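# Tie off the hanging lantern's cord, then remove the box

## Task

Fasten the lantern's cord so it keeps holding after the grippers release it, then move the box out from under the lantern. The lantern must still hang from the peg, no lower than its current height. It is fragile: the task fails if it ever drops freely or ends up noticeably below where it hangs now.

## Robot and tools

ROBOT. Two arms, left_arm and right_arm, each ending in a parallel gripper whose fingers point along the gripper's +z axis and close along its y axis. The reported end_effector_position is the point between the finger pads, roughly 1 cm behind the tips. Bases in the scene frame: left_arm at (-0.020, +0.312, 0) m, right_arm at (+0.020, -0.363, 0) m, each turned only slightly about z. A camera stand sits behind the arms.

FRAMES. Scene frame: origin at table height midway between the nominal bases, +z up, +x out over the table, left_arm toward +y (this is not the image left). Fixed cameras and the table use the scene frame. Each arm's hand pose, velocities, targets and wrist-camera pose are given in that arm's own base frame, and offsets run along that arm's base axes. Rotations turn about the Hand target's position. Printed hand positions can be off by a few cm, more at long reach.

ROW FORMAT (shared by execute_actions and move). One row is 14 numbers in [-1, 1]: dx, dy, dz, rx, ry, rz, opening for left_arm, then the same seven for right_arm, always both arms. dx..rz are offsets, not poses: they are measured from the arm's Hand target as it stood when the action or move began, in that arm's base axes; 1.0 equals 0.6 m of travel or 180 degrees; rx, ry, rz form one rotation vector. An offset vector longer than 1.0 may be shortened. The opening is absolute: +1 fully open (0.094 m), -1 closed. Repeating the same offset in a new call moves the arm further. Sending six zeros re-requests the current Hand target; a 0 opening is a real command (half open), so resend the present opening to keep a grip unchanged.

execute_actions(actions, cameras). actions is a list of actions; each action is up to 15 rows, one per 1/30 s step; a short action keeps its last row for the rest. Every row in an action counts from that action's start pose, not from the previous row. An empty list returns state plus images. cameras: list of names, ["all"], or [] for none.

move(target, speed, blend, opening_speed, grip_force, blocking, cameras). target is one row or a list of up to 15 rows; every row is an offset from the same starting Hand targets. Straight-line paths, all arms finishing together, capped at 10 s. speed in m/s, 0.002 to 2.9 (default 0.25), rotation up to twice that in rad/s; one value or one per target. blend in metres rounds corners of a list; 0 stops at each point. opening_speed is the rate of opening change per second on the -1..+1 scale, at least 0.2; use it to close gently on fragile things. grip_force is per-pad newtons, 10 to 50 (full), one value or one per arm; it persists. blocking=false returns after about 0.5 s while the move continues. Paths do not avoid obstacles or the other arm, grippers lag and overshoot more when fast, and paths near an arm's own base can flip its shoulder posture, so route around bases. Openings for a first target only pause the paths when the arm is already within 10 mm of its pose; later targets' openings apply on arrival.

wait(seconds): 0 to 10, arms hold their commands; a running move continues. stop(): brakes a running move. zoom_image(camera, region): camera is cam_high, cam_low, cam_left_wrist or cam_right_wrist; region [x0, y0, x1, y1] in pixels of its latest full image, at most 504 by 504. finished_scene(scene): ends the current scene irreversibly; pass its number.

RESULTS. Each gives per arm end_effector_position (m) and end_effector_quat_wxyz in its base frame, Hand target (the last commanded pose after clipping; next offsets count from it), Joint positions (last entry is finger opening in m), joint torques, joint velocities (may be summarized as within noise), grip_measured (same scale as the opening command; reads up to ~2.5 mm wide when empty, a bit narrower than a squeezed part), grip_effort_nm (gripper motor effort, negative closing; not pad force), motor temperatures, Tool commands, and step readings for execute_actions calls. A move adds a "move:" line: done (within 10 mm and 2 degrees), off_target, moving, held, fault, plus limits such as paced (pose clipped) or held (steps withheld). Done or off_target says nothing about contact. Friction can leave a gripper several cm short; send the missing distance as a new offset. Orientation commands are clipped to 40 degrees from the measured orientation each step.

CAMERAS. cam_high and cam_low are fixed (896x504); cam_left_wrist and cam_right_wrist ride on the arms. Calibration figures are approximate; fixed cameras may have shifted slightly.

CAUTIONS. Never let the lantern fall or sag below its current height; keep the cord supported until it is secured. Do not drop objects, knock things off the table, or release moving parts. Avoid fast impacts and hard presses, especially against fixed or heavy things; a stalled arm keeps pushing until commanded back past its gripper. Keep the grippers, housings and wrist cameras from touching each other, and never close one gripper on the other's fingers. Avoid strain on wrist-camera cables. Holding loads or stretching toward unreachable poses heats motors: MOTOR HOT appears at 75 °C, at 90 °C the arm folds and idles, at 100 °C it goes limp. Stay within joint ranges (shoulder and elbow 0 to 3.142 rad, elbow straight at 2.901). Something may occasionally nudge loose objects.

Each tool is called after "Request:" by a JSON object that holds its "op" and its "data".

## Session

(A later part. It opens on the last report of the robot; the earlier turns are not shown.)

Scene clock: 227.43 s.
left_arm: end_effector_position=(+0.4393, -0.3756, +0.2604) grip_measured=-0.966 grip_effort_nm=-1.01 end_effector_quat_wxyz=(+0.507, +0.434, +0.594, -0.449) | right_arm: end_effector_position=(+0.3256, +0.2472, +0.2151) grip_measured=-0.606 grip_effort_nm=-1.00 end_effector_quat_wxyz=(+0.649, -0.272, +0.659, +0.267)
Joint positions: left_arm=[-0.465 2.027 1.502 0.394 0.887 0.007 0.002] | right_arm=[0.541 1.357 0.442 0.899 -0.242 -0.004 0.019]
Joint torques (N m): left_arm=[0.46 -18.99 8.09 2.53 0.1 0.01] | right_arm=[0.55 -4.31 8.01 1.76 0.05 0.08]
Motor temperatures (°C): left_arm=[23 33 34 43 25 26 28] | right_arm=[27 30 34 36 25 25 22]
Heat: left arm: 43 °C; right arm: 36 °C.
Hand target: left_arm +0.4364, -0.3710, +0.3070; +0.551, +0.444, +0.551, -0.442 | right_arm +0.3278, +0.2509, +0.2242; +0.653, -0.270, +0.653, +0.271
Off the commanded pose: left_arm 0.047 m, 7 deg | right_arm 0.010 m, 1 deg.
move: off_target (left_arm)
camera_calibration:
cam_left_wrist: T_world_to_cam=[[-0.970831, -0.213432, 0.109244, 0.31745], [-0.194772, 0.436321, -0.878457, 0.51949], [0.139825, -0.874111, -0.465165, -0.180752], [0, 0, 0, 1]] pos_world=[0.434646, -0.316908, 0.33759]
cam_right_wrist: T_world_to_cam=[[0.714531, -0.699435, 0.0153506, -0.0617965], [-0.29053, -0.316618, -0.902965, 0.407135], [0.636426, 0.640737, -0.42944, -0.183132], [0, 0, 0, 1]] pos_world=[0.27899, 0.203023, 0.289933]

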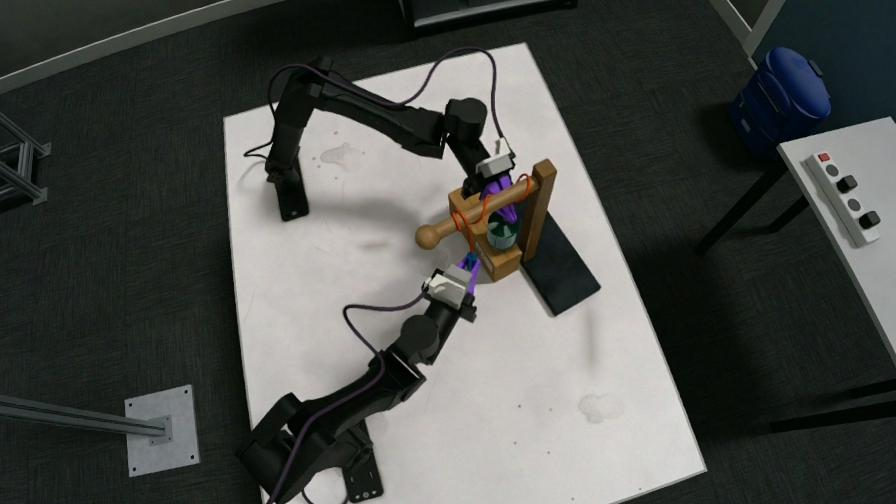

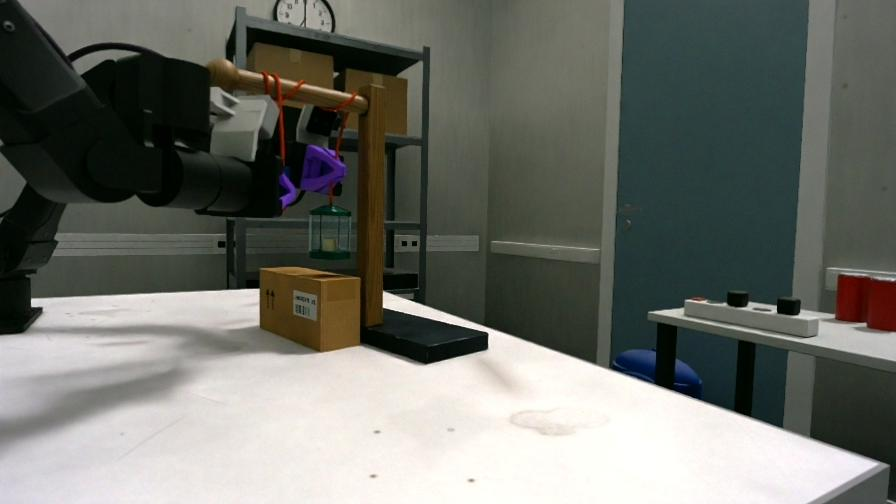

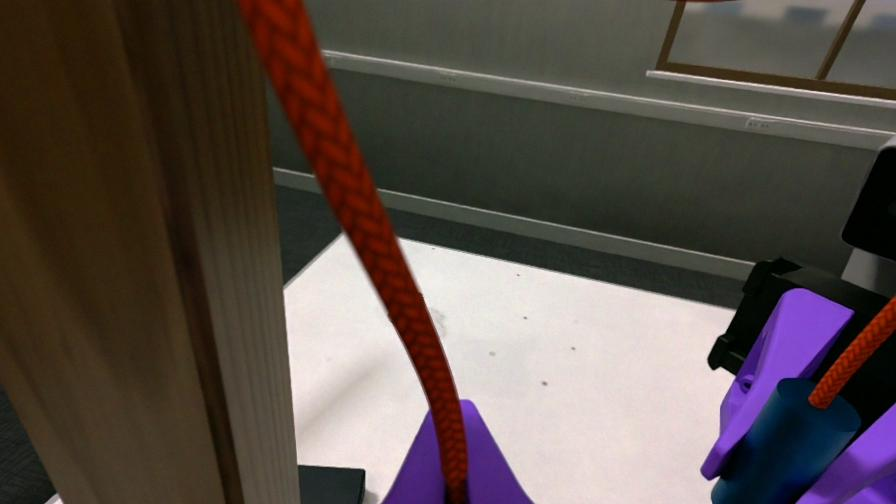

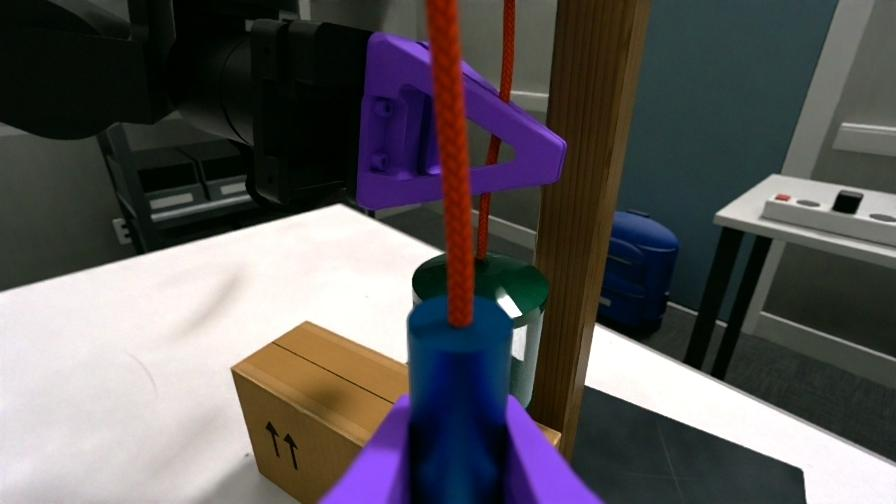

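Request:
{"op": "move", "data": {"target": [0,0,0,0,0,0,-1,0,-0.1,-0.075,0,0,0,-0.9], "speed": 0.05, "cameras": ["cam_high","cam_low","cam_left_wrist"]}}

Request:
{"op": "zoom_image", "data": {"camera": "cam_high", "region": [400, 120, 580, 300]}}

Request:
{"op": "zoom_image", "data": {"camera": "cam_low", "region": [220, 60, 420, 300]}}

Scene clock: 230.80 s.
left_arm: end_effector_position=(+0.4393, -0.3756, +0.2605) grip_measured=-0.966 grip_effort_nm=-1.01 end_effector_quat_wxyz=(+0.507, +0.434, +0.594, -0.449) | right_arm: end_effector_position=(+0.3217, +0.1987, +0.2172) grip_measured=-0.606 grip_effort_nm=-1.00 end_effector_quat_wxyz=(+0.695, -0.285, +0.600, +0.274)
Joint positions: left_arm=[-0.465 2.027 1.502 0.395 0.887 0.007 0.002] | right_arm=[0.323 1.41 0.302 1.24 -0.492 -0.004 0.018]
Joint torques (N m): left_arm=[0.5 -18.95 8.08 2.51 0.09 -0.02] | right_arm=[-1.44 -2.14 3.32 1.03 0.17 0.08]
Heat: left arm: 44 °C; right arm: 36 °C.
Hand target: left_arm +0.4364, -0.3710, +0.3070; +0.551, +0.444, +0.551, -0.442 | right_arm +0.3279, +0.1909, +0.1794; +0.653, -0.270, +0.653, +0.271
Off the commanded pose: left_arm 0.047 m, 7 deg | right_arm 0.039 m, 8 deg.
move: off_target (left_arm, right_arm)
camera_calibration:
cam_left_wrist: T_world_to_cam=[[-0.970866, -0.213436, 0.108926, 0.31756], [-0.194461, 0.436158, -0.878608, 0.519441], [0.140017, -0.874192, -0.464956, -0.180886], [0, 0, 0, 1]] pos_world=[0.434646, -0.316908, 0.33769]
Images, in order (width x height): cam_high 896x504, cam_low 896x504, cam_left_wrist 896x504.

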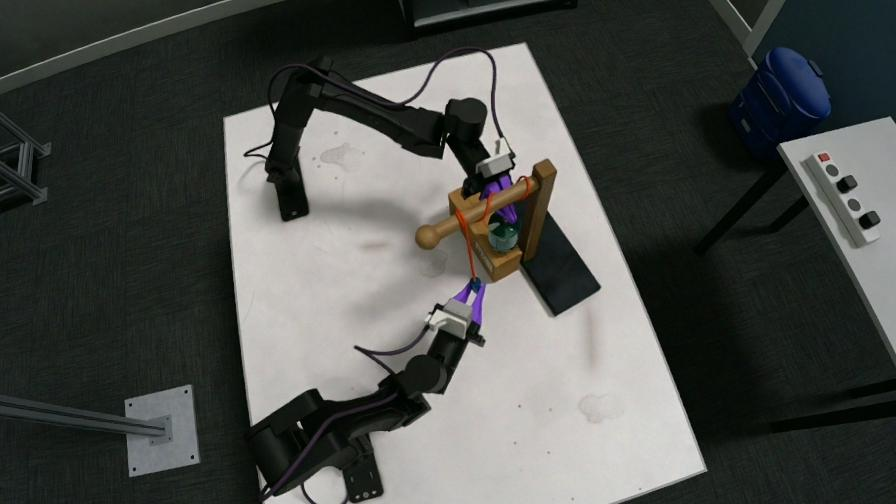

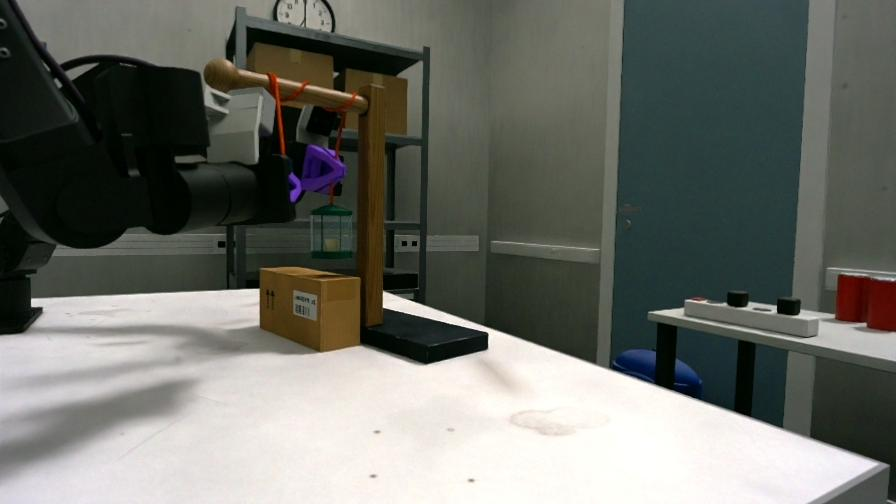

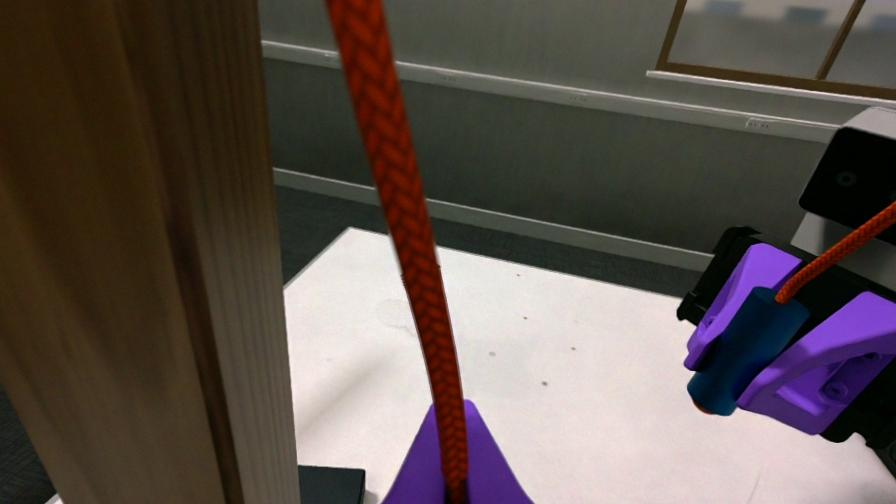

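Scaled by 2.800 from the camera's 896x504 image, which has a finer 1280x720 frame.

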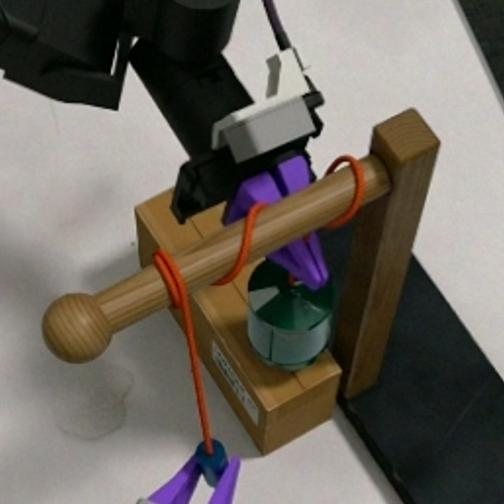

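Scaled by 2.100 from the camera's 896x504 image, which has a finer 1280x720 frame.

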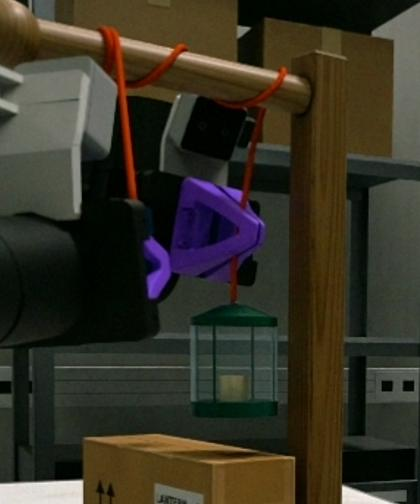

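Request:
{"op": "move", "data": {"target": [0,0,0,0,0,0,-1,0.01,-0.09,-0.03,0,0,0,-0.9], "speed": 0.05, "cameras": ["cam_high","cam_low","cam_left_wrist"]}}

Request:
{"op": "zoom_image", "data": {"camera": "cam_high", "region": [400, 120, 580, 300]}}

Request:
{"op": "zoom_image", "data": {"camera": "cam_low", "region": [220, 60, 420, 300]}}

Scene clock: 233.40 s.
left_arm: end_effector_position=(+0.4395, -0.3757, +0.2617) grip_measured=-0.966 grip_effort_nm=-1.01 end_effector_quat_wxyz=(+0.509, +0.435, +0.592, -0.449) | right_arm: end_effector_position=(+0.3125, +0.1638, +0.2176) grip_measured=-0.606 grip_effort_nm=-1.00 end_effector_quat_wxyz=(+0.708, -0.334, +0.557, +0.277)
Joint positions: left_arm=[-0.465 2.027 1.502 0.401 0.887 0.007 0.002] | right_arm=[0.106 1.47 0.262 1.434 -0.795 -0.004 0.018]
Joint torques (N m): left_arm=[0.5 -18.92 8.13 2.46 0.09 0] | right_arm=[-4.56 -0.27 0.99 0.54 0.76 0.14]
Heat: left arm: 44 °C; right arm: 35 °C.
Hand target: left_arm +0.4364, -0.3710, +0.3070; +0.551, +0.444, +0.551, -0.442 | right_arm +0.3339, +0.1369, +0.1613; +0.653, -0.270, +0.653, +0.271
Off the commanded pose: left_arm 0.046 m, 7 deg | right_arm 0.066 m, 15 deg.
move: off_target (left_arm, right_arm)
camera_calibration:
cam_left_wrist: T_world_to_cam=[[-0.971481, -0.213145, 0.103891, 0.319249], [-0.189341, 0.433568, -0.881004, 0.517985], [0.142738, -0.87555, -0.46156, -0.183055], [0, 0, 0, 1]] pos_world=[0.434349, -0.316809, 0.338689]
Images, in order (width x height): cam_high 896x504, cam_low 896x504, cam_left_wrist 896x504.

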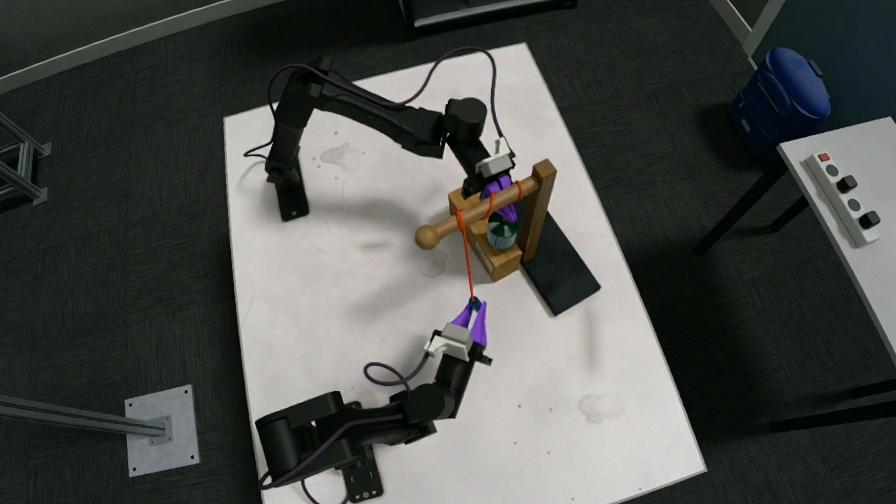

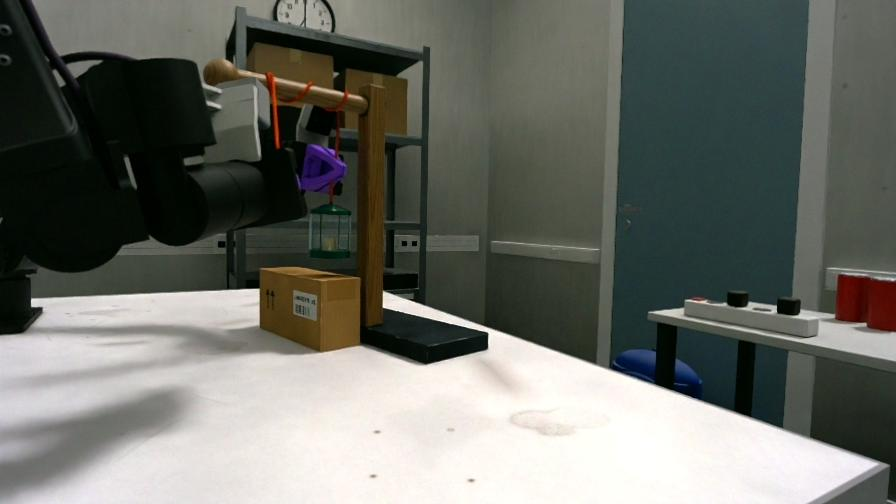

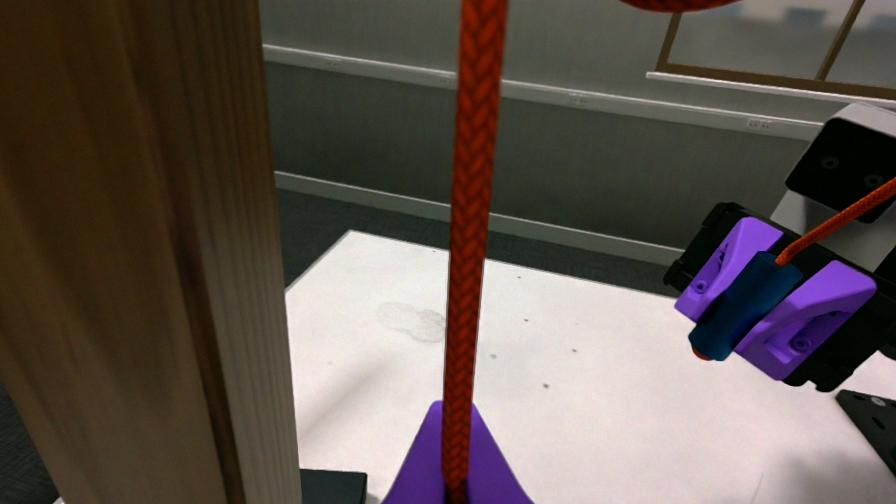

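Scaled by 2.800 from the camera's 896x504 image, which has a finer 1280x720 frame.

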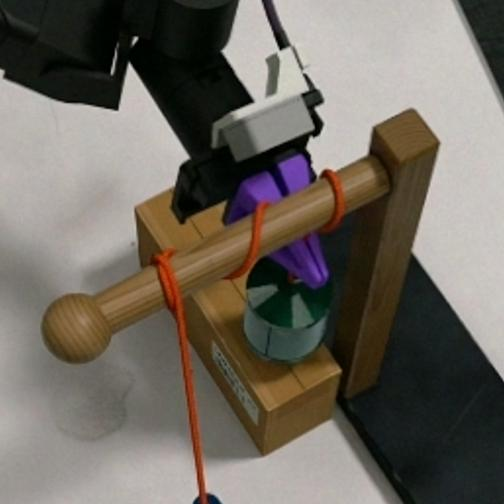

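Scaled by 2.100 from the camera's 896x504 image, which has a finer 1280x720 frame.

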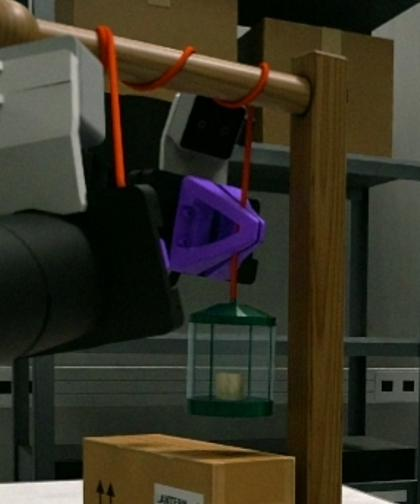

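Request:
{"op": "move", "data": {"target": [0,0,-0.06,0,0,0,-1,0,0,0,0,0,0,-0.9], "speed": 0.02, "cameras": ["cam_low","cam_left_wrist"]}}

Request:
{"op": "zoom_image", "data": {"camera": "cam_low", "region": [220, 60, 420, 300]}}

Scene clock: 236.63 s.
left_arm: end_effector_position=(+0.4369, -0.3744, +0.2651) grip_measured=-0.966 grip_effort_nm=-1.01 end_effector_quat_wxyz=(+0.541, +0.442, +0.562, -0.443) | right_arm: end_effector_position=(+0.3147, +0.1605, +0.2126) grip_measured=-0.606 grip_effort_nm=-1.00 end_effector_quat_wxyz=(+0.705, -0.330, +0.564, +0.276)
Joint positions: left_arm=[-0.465 2.027 1.448 0.543 0.888 0.007 0.002] | right_arm=[0.095 1.481 0.258 1.433 -0.797 -0.004 0.018]
Joint torques (N m): left_arm=[0.5 -14.45 5.65 2.28 0.06 -0.03] | right_arm=[-3.88 -0.68 1.5 0.58 0.74 0.13]
Heat: left arm: 44 °C; right arm: 35 °C.
Hand target: left_arm +0.4364, -0.3710, +0.2709; +0.551, +0.444, +0.551, -0.442 | right_arm +0.3339, +0.1369, +0.1613; +0.653, -0.270, +0.653, +0.271
Off the commanded pose: left_arm 0.007 m, 2 deg | right_arm 0.060 m, 14 deg.
move: off_target (right_arm)
camera_calibration:
cam_left_wrist: T_world_to_cam=[[-0.977059, -0.210046, 0.0351689, 0.338445], [-0.118328, 0.398106, -0.909676, 0.483245], [0.177073, -0.892968, -0.413827, -0.214154], [0, 0, 0, 1]] pos_world=[0.425782, -0.312526, 0.339071]
Images, in order (width x height): cam_low 896x504, cam_left_wrist 896x504.

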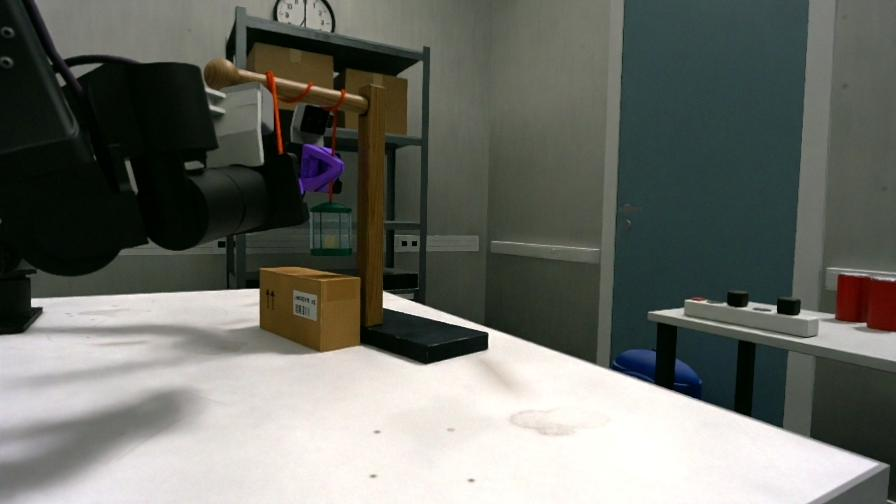

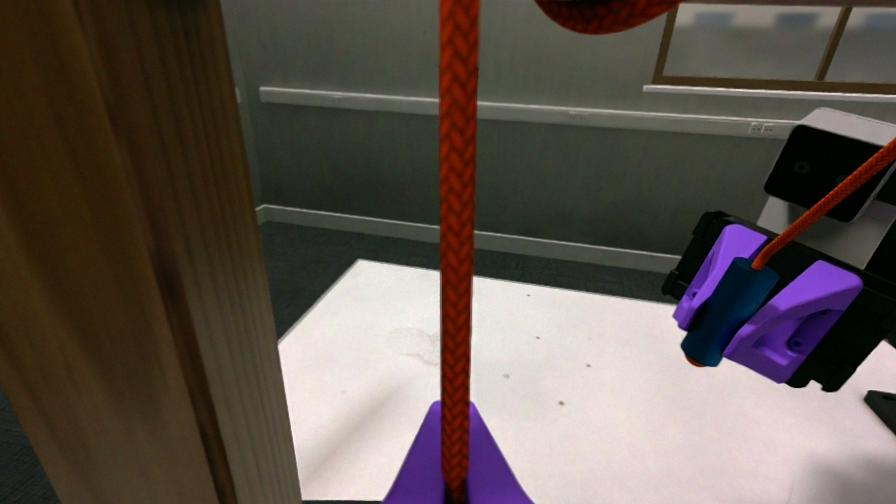

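Scaled by 2.100 from the camera's 896x504 image, which has a finer 1280x720 frame.

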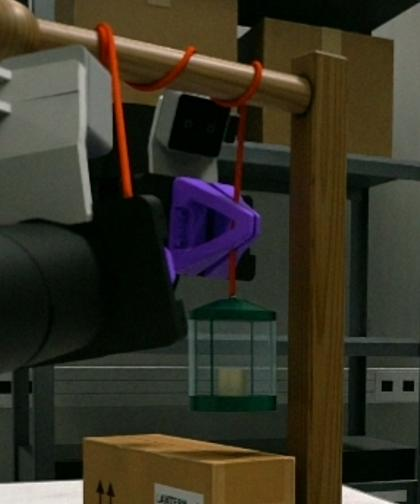

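Request:
{"op": "move", "data": {"target": [0,0,-0.035,0,0,0,-1,0,-0.015,0,0,0,0,-0.9], "speed": 0.02, "cameras": ["cam_low","cam_left_wrist"]}}

Request:
{"op": "zoom_image", "data": {"camera": "cam_low", "region": [220, 60, 420, 300]}}

Scene clock: 240.63 s.
left_arm: end_effector_position=(+0.4332, -0.3728, +0.2641) grip_measured=-0.966 grip_effort_nm=-1.01 end_effector_quat_wxyz=(+0.557, +0.446, +0.545, -0.440) | right_arm: end_effector_position=(+0.3110, +0.1565, +0.2121) grip_measured=-0.606 grip_effort_nm=-1.00 end_effector_quat_wxyz=(+0.702, -0.340, +0.561, +0.279)
Joint positions: left_arm=[-0.465 2.027 1.406 0.635 0.89 0.007 0.002] | right_arm=[0.064 1.475 0.254 1.436 -0.848 -0.004 0.018]
Joint torques (N m): left_arm=[0.5 -11.67 5.3 2.04 0.02 -0.03] | right_arm=[-4.81 -0.31 1.48 0.56 0.85 0.15]
Heat: left arm: 44 °C; right arm: 34 °C.
Hand target: left_arm +0.4364, -0.3710, +0.2500; +0.551, +0.444, +0.551, -0.442 | right_arm +0.3338, +0.1280, +0.1613; +0.653, -0.270, +0.653, +0.271
Off the commanded pose: left_arm 0.015 m, 1 deg | right_arm 0.063 m, 14 deg.
move: off_target (left_arm, right_arm)
camera_calibration:
cam_left_wrist: T_world_to_cam=[[-0.978175, -0.207758, -0.00318538, 0.346759], [-0.0772904, 0.378048, -0.922554, 0.459372], [0.192872, -0.902173, -0.385855, -0.230236], [0, 0, 0, 1]] pos_world=[0.419102, -0.309336, 0.336063]
Images, in order (width x height): cam_low 896x504, cam_left_wrist 896x504.

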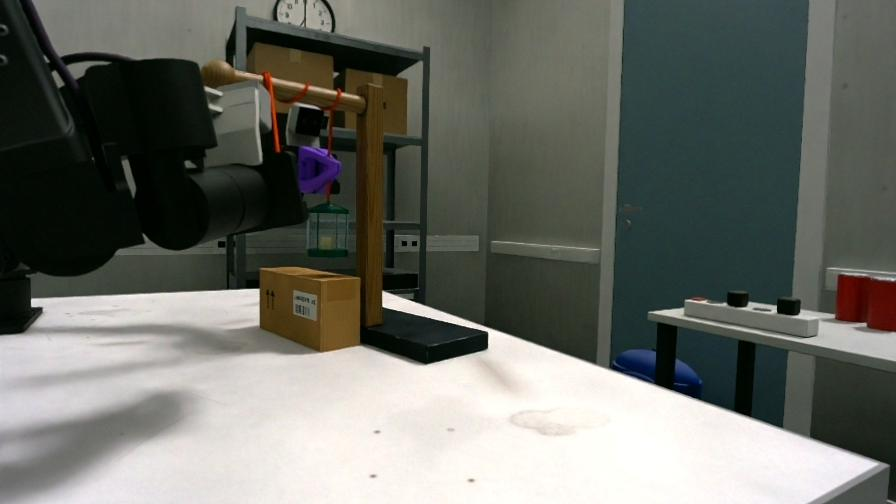

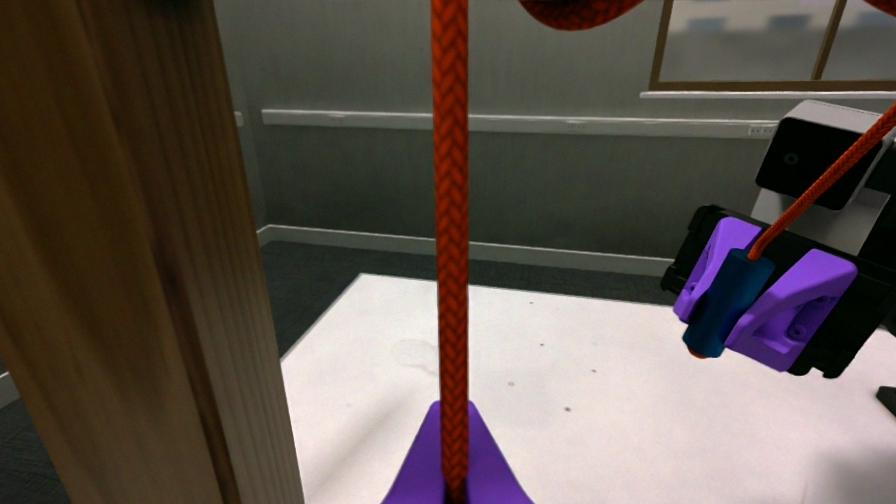

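Scaled by 2.100 from the camera's 896x504 image, which has a finer 1280x720 frame.

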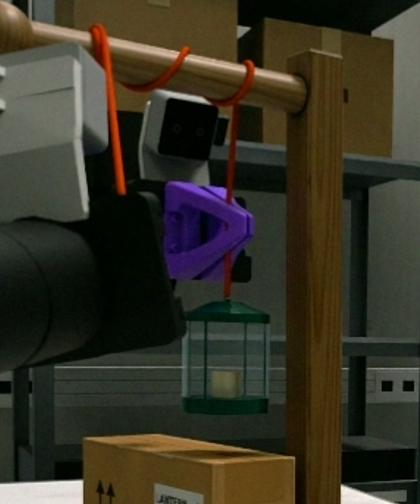

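Request:
{"op": "move", "data": {"target": [0,0,0,0,0,0,-1,-0.01,0.03,0.04,0,0,0,-0.9], "speed": 0.03, "cameras": ["cam_high","cam_low","cam_left_wrist"]}}

Request:
{"op": "zoom_image", "data": {"camera": "cam_low", "region": [220, 60, 420, 300]}}

Scene clock: 243.53 s.
left_arm: end_effector_position=(+0.4330, -0.3727, +0.2631) grip_measured=-0.966 grip_effort_nm=-1.01 end_effector_quat_wxyz=(+0.557, +0.446, +0.545, -0.440) | right_arm: end_effector_position=(+0.3155, +0.1552, +0.2076) grip_measured=-0.606 grip_effort_nm=-1.00 end_effector_quat_wxyz=(+0.684, -0.306, +0.602, +0.276)
Joint positions: left_arm=[-0.465 2.027 1.403 0.637 0.89 0.007 0.002] | right_arm=[0.095 1.37 0.253 1.238 -0.756 -0.003 0.018]
Joint torques (N m): left_arm=[0.53 -11.62 5.46 2.07 0.01 -0.04] | right_arm=[-0.8 -3.23 5.12 0.7 0.66 0.1]
Heat: left arm: 44 °C; right arm: 34 °C.
Hand target: left_arm +0.4364, -0.3710, +0.2501; +0.551, +0.444, +0.551, -0.442 | right_arm +0.3279, +0.1460, +0.1853; +0.653, -0.270, +0.653, +0.271
Off the commanded pose: left_arm 0.014 m, 1 deg | right_arm 0.027 m, 8 deg.
move: off_target (left_arm, right_arm)
camera_calibration:
cam_left_wrist: T_world_to_cam=[[-0.978177, -0.207765, -0.00204312, 0.346196], [-0.0785036, 0.378672, -0.922196, 0.45907], [0.192373, -0.90191, -0.386718, -0.229874], [0, 0, 0, 1]] pos_world=[0.418901, -0.309235, 0.335163]
Images, in order (width x height): cam_high 896x504, cam_low 896x504, cam_left_wrist 896x504.

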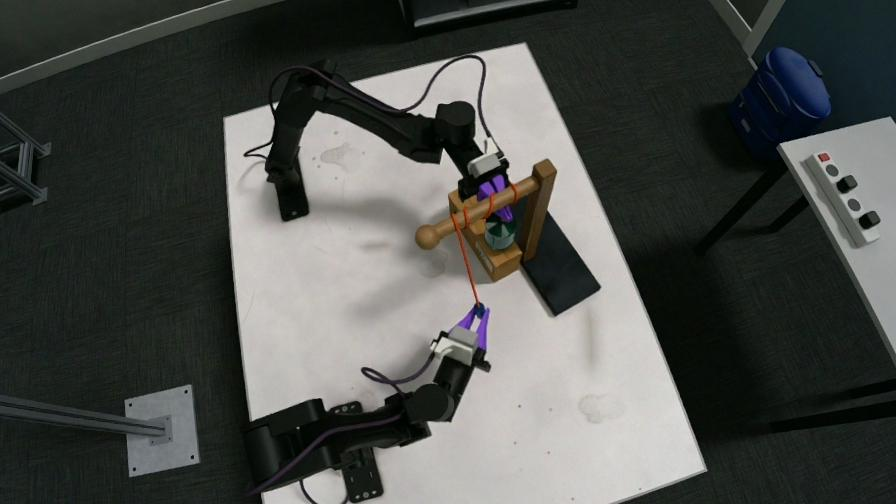

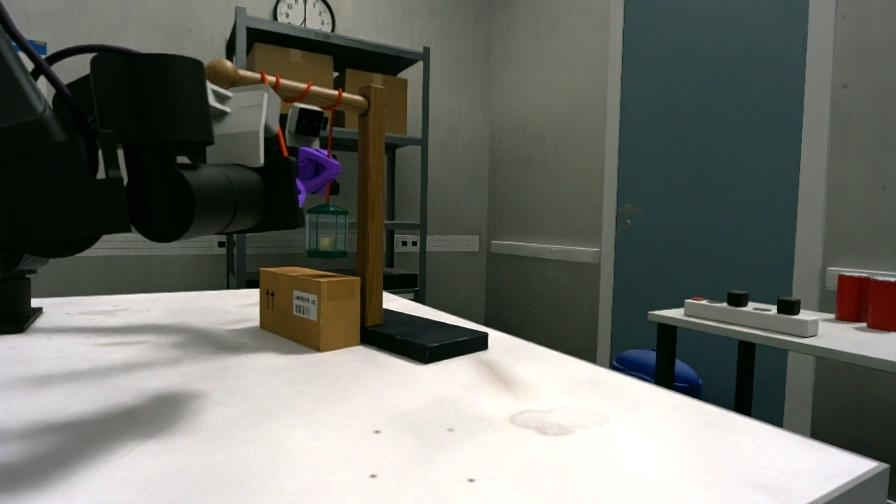

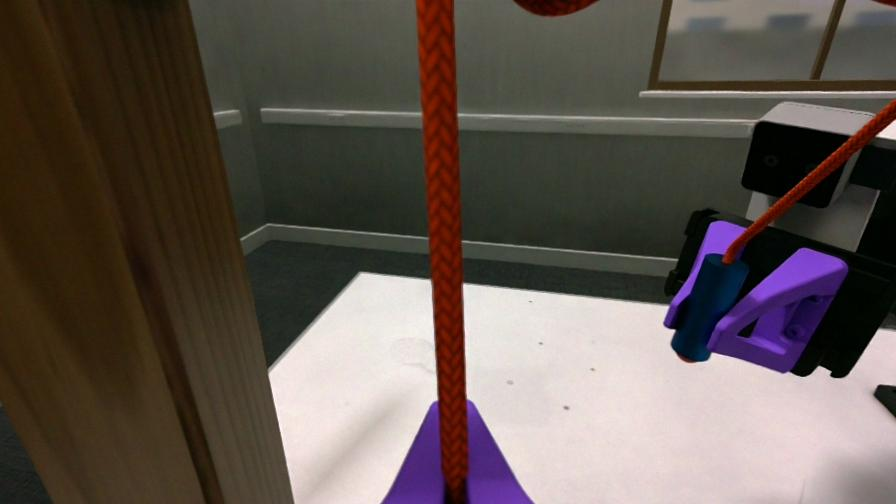

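Scaled by 2.100 from the camera's 896x504 image, which has a finer 1280x720 frame.

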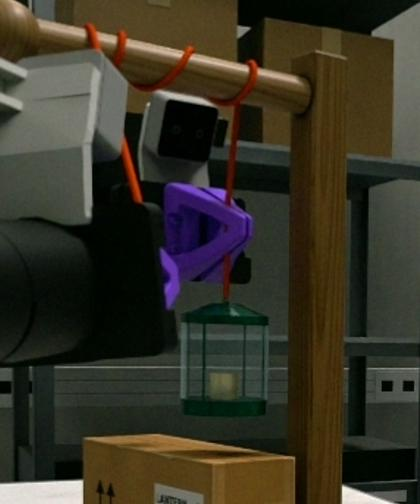

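Request:
{"op": "move", "data": {"target": [0,0,-0.03,0,0,0,-1,0,0,0,0,0,0,-0.9], "speed": 0.02, "cameras": ["cam_low","cam_left_wrist"]}}

Request:
{"op": "zoom_image", "data": {"camera": "cam_low", "region": [220, 60, 420, 300]}}

Scene clock: 246.47 s.
left_arm: end_effector_position=(+0.4320, -0.3722, +0.2608) grip_measured=-0.966 grip_effort_nm=-1.01 end_effector_quat_wxyz=(+0.573, +0.449, +0.528, -0.436) | right_arm: end_effector_position=(+0.3155, +0.1552, +0.2075) grip_measured=-0.606 grip_effort_nm=-1.00 end_effector_quat_wxyz=(+0.684, -0.306, +0.602, +0.276)
Joint positions: left_arm=[-0.465 2.041 1.375 0.726 0.89 0.007 0.002] | right_arm=[0.095 1.37 0.253 1.237 -0.756 -0.003 0.018]
Joint torques (N m): left_arm=[0.55 -10.41 4.72 1.81 0 -0.04] | right_arm=[-0.83 -3.25 5.18 0.67 0.66 0.09]
Heat: left arm: 44 °C; right arm: 33 °C.
Hand target: left_arm +0.4365, -0.3710, +0.2320; +0.551, +0.444, +0.551, -0.442 | right_arm +0.3278, +0.1460, +0.1854; +0.653, -0.270, +0.653, +0.271
Off the commanded pose: left_arm 0.029 m, 4 deg | right_arm 0.027 m, 8 deg.
move: off_target (left_arm, right_arm)
camera_calibration:
cam_left_wrist: T_world_to_cam=[[-0.977268, -0.208225, -0.0398744, 0.354701], [-0.0383421, 0.358565, -0.932717, 0.434577], [0.208512, -0.909986, -0.358397, -0.247563], [0, 0, 0, 1]] pos_world=[0.41492, -0.307245, 0.330755]
Images, in order (width x height): cam_low 896x504, cam_left_wrist 896x504.

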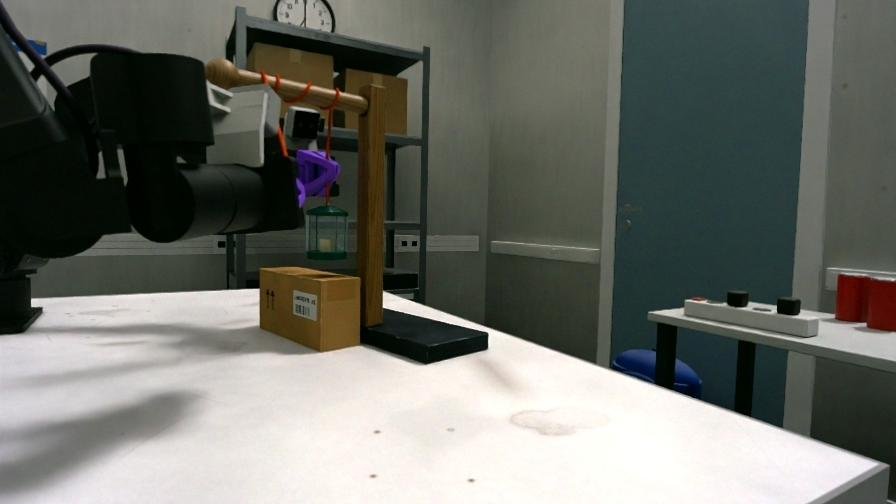

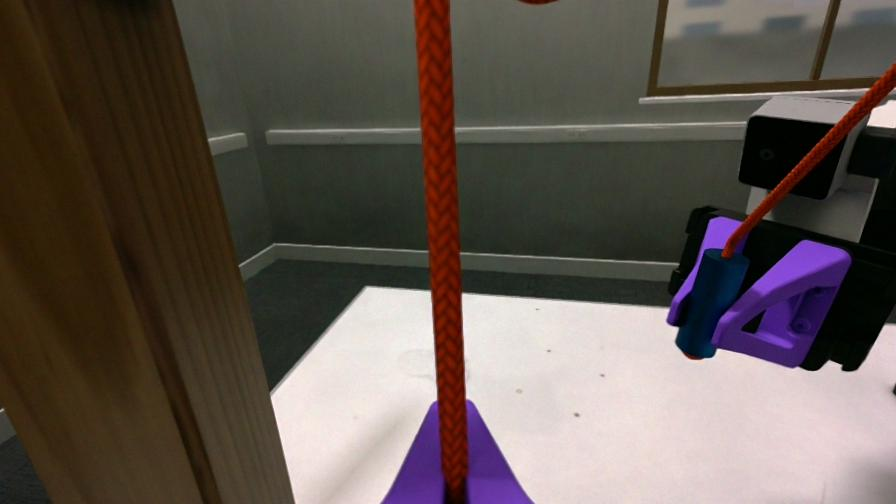

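Scaled by 2.100 from the camera's 896x504 image, which has a finer 1280x720 frame.

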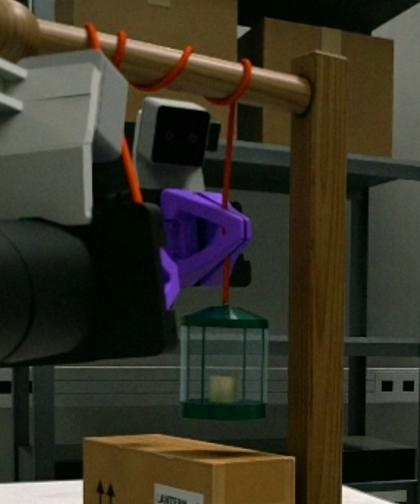

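Request:
{"op": "move", "data": {"target": [[0,0,0.035,0,0,0,-1,0,0,0,0,0,0,-0.9],[0,0,0.035,0,0,0,-0.2,0,0,0,0,0,0,-0.9]], "speed": 0.03, "opening_speed": 0.4, "cameras": ["cam_high","cam_low","cam_left_wrist"]}}

Request:
{"op": "zoom_image", "data": {"camera": "cam_low", "region": [220, 60, 420, 300]}}

Scene clock: 251.17 s.
left_arm: end_effector_position=(+0.4329, -0.3728, +0.2522) grip_measured=-0.202 grip_effort_nm=0.10 end_effector_quat_wxyz=(+0.553, +0.445, +0.548, -0.442) | right_arm: end_effector_position=(+0.3155, +0.1552, +0.2075) grip_measured=-0.606 grip_effort_nm=-1.00 end_effector_quat_wxyz=(+0.684, -0.306, +0.602, +0.276)
Joint positions: left_arm=[-0.465 2.041 1.384 0.66 0.891 0.006 0.038] | right_arm=[0.095 1.37 0.253 1.237 -0.756 -0.003 0.018]
Joint torques (N m): left_arm=[0.46 -13.29 7.32 1.73 0.01 -0.03] | right_arm=[-0.77 -3.29 5.18 0.68 0.66 0.09]
Heat: left arm: 43 °C; right arm: 33 °C.
Hand target: left_arm +0.4364, -0.3710, +0.2529; +0.551, +0.444, +0.551, -0.442 | right_arm +0.3278, +0.1460, +0.1854; +0.653, -0.270, +0.653, +0.271
Off the commanded pose: left_arm 0.004 m, 0 deg | right_arm 0.027 m, 8 deg.
move: off_target (right_arm); target 2's new opening was sent with left_arm's hand 0.007 m and 3 deg from that target
camera_calibration:
cam_left_wrist: T_world_to_cam=[[-0.978471, -0.20629, 0.00623214, 0.344667], [-0.0864781, 0.382389, -0.919946, 0.45336], [0.187392, -0.900679, -0.391996, -0.230243], [0, 0, 0, 1]] pos_world=[0.419598, -0.309634, 0.324664]
Images, in order (width x height): cam_high 896x504, cam_low 896x504, cam_left_wrist 896x504.

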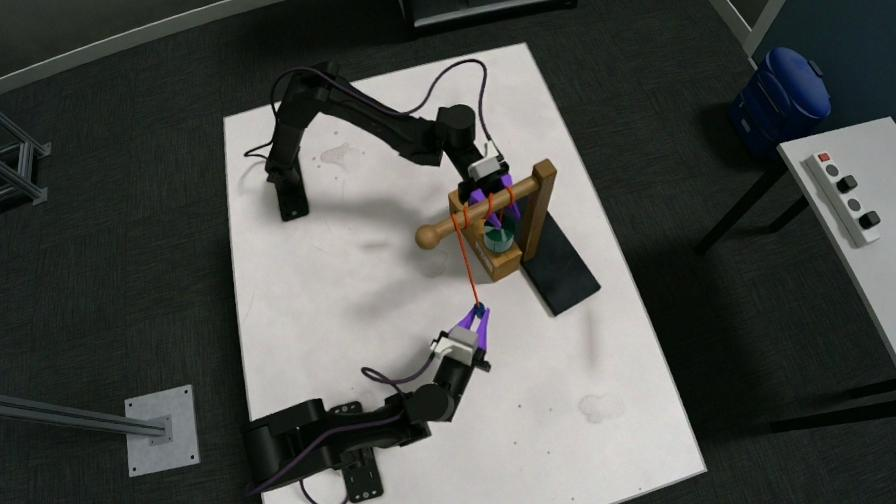

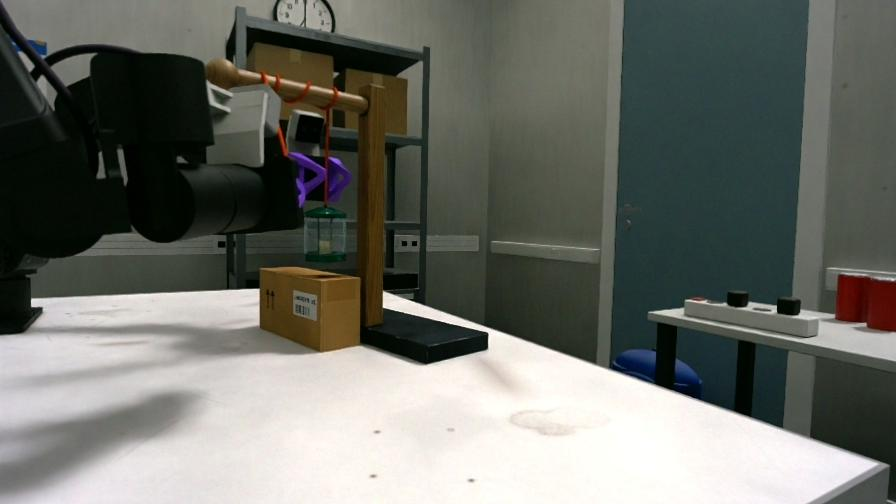

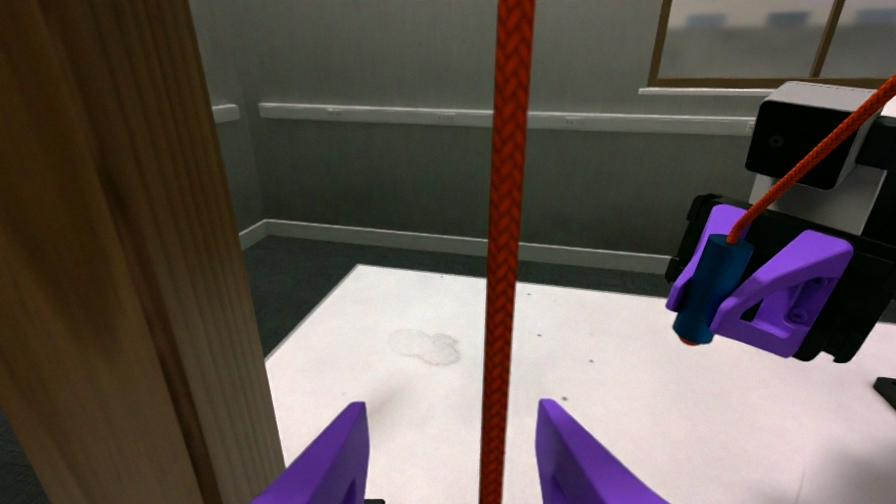

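Scaled by 2.100 from the camera's 896x504 image, which has a finer 1280x720 frame.

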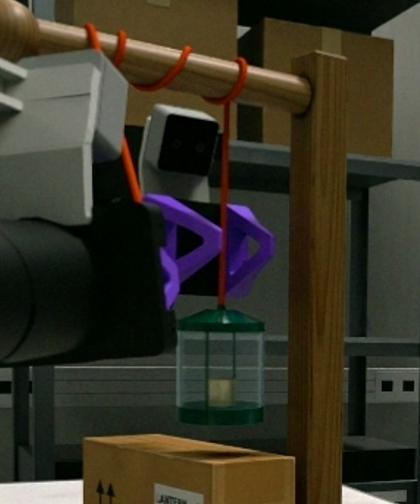

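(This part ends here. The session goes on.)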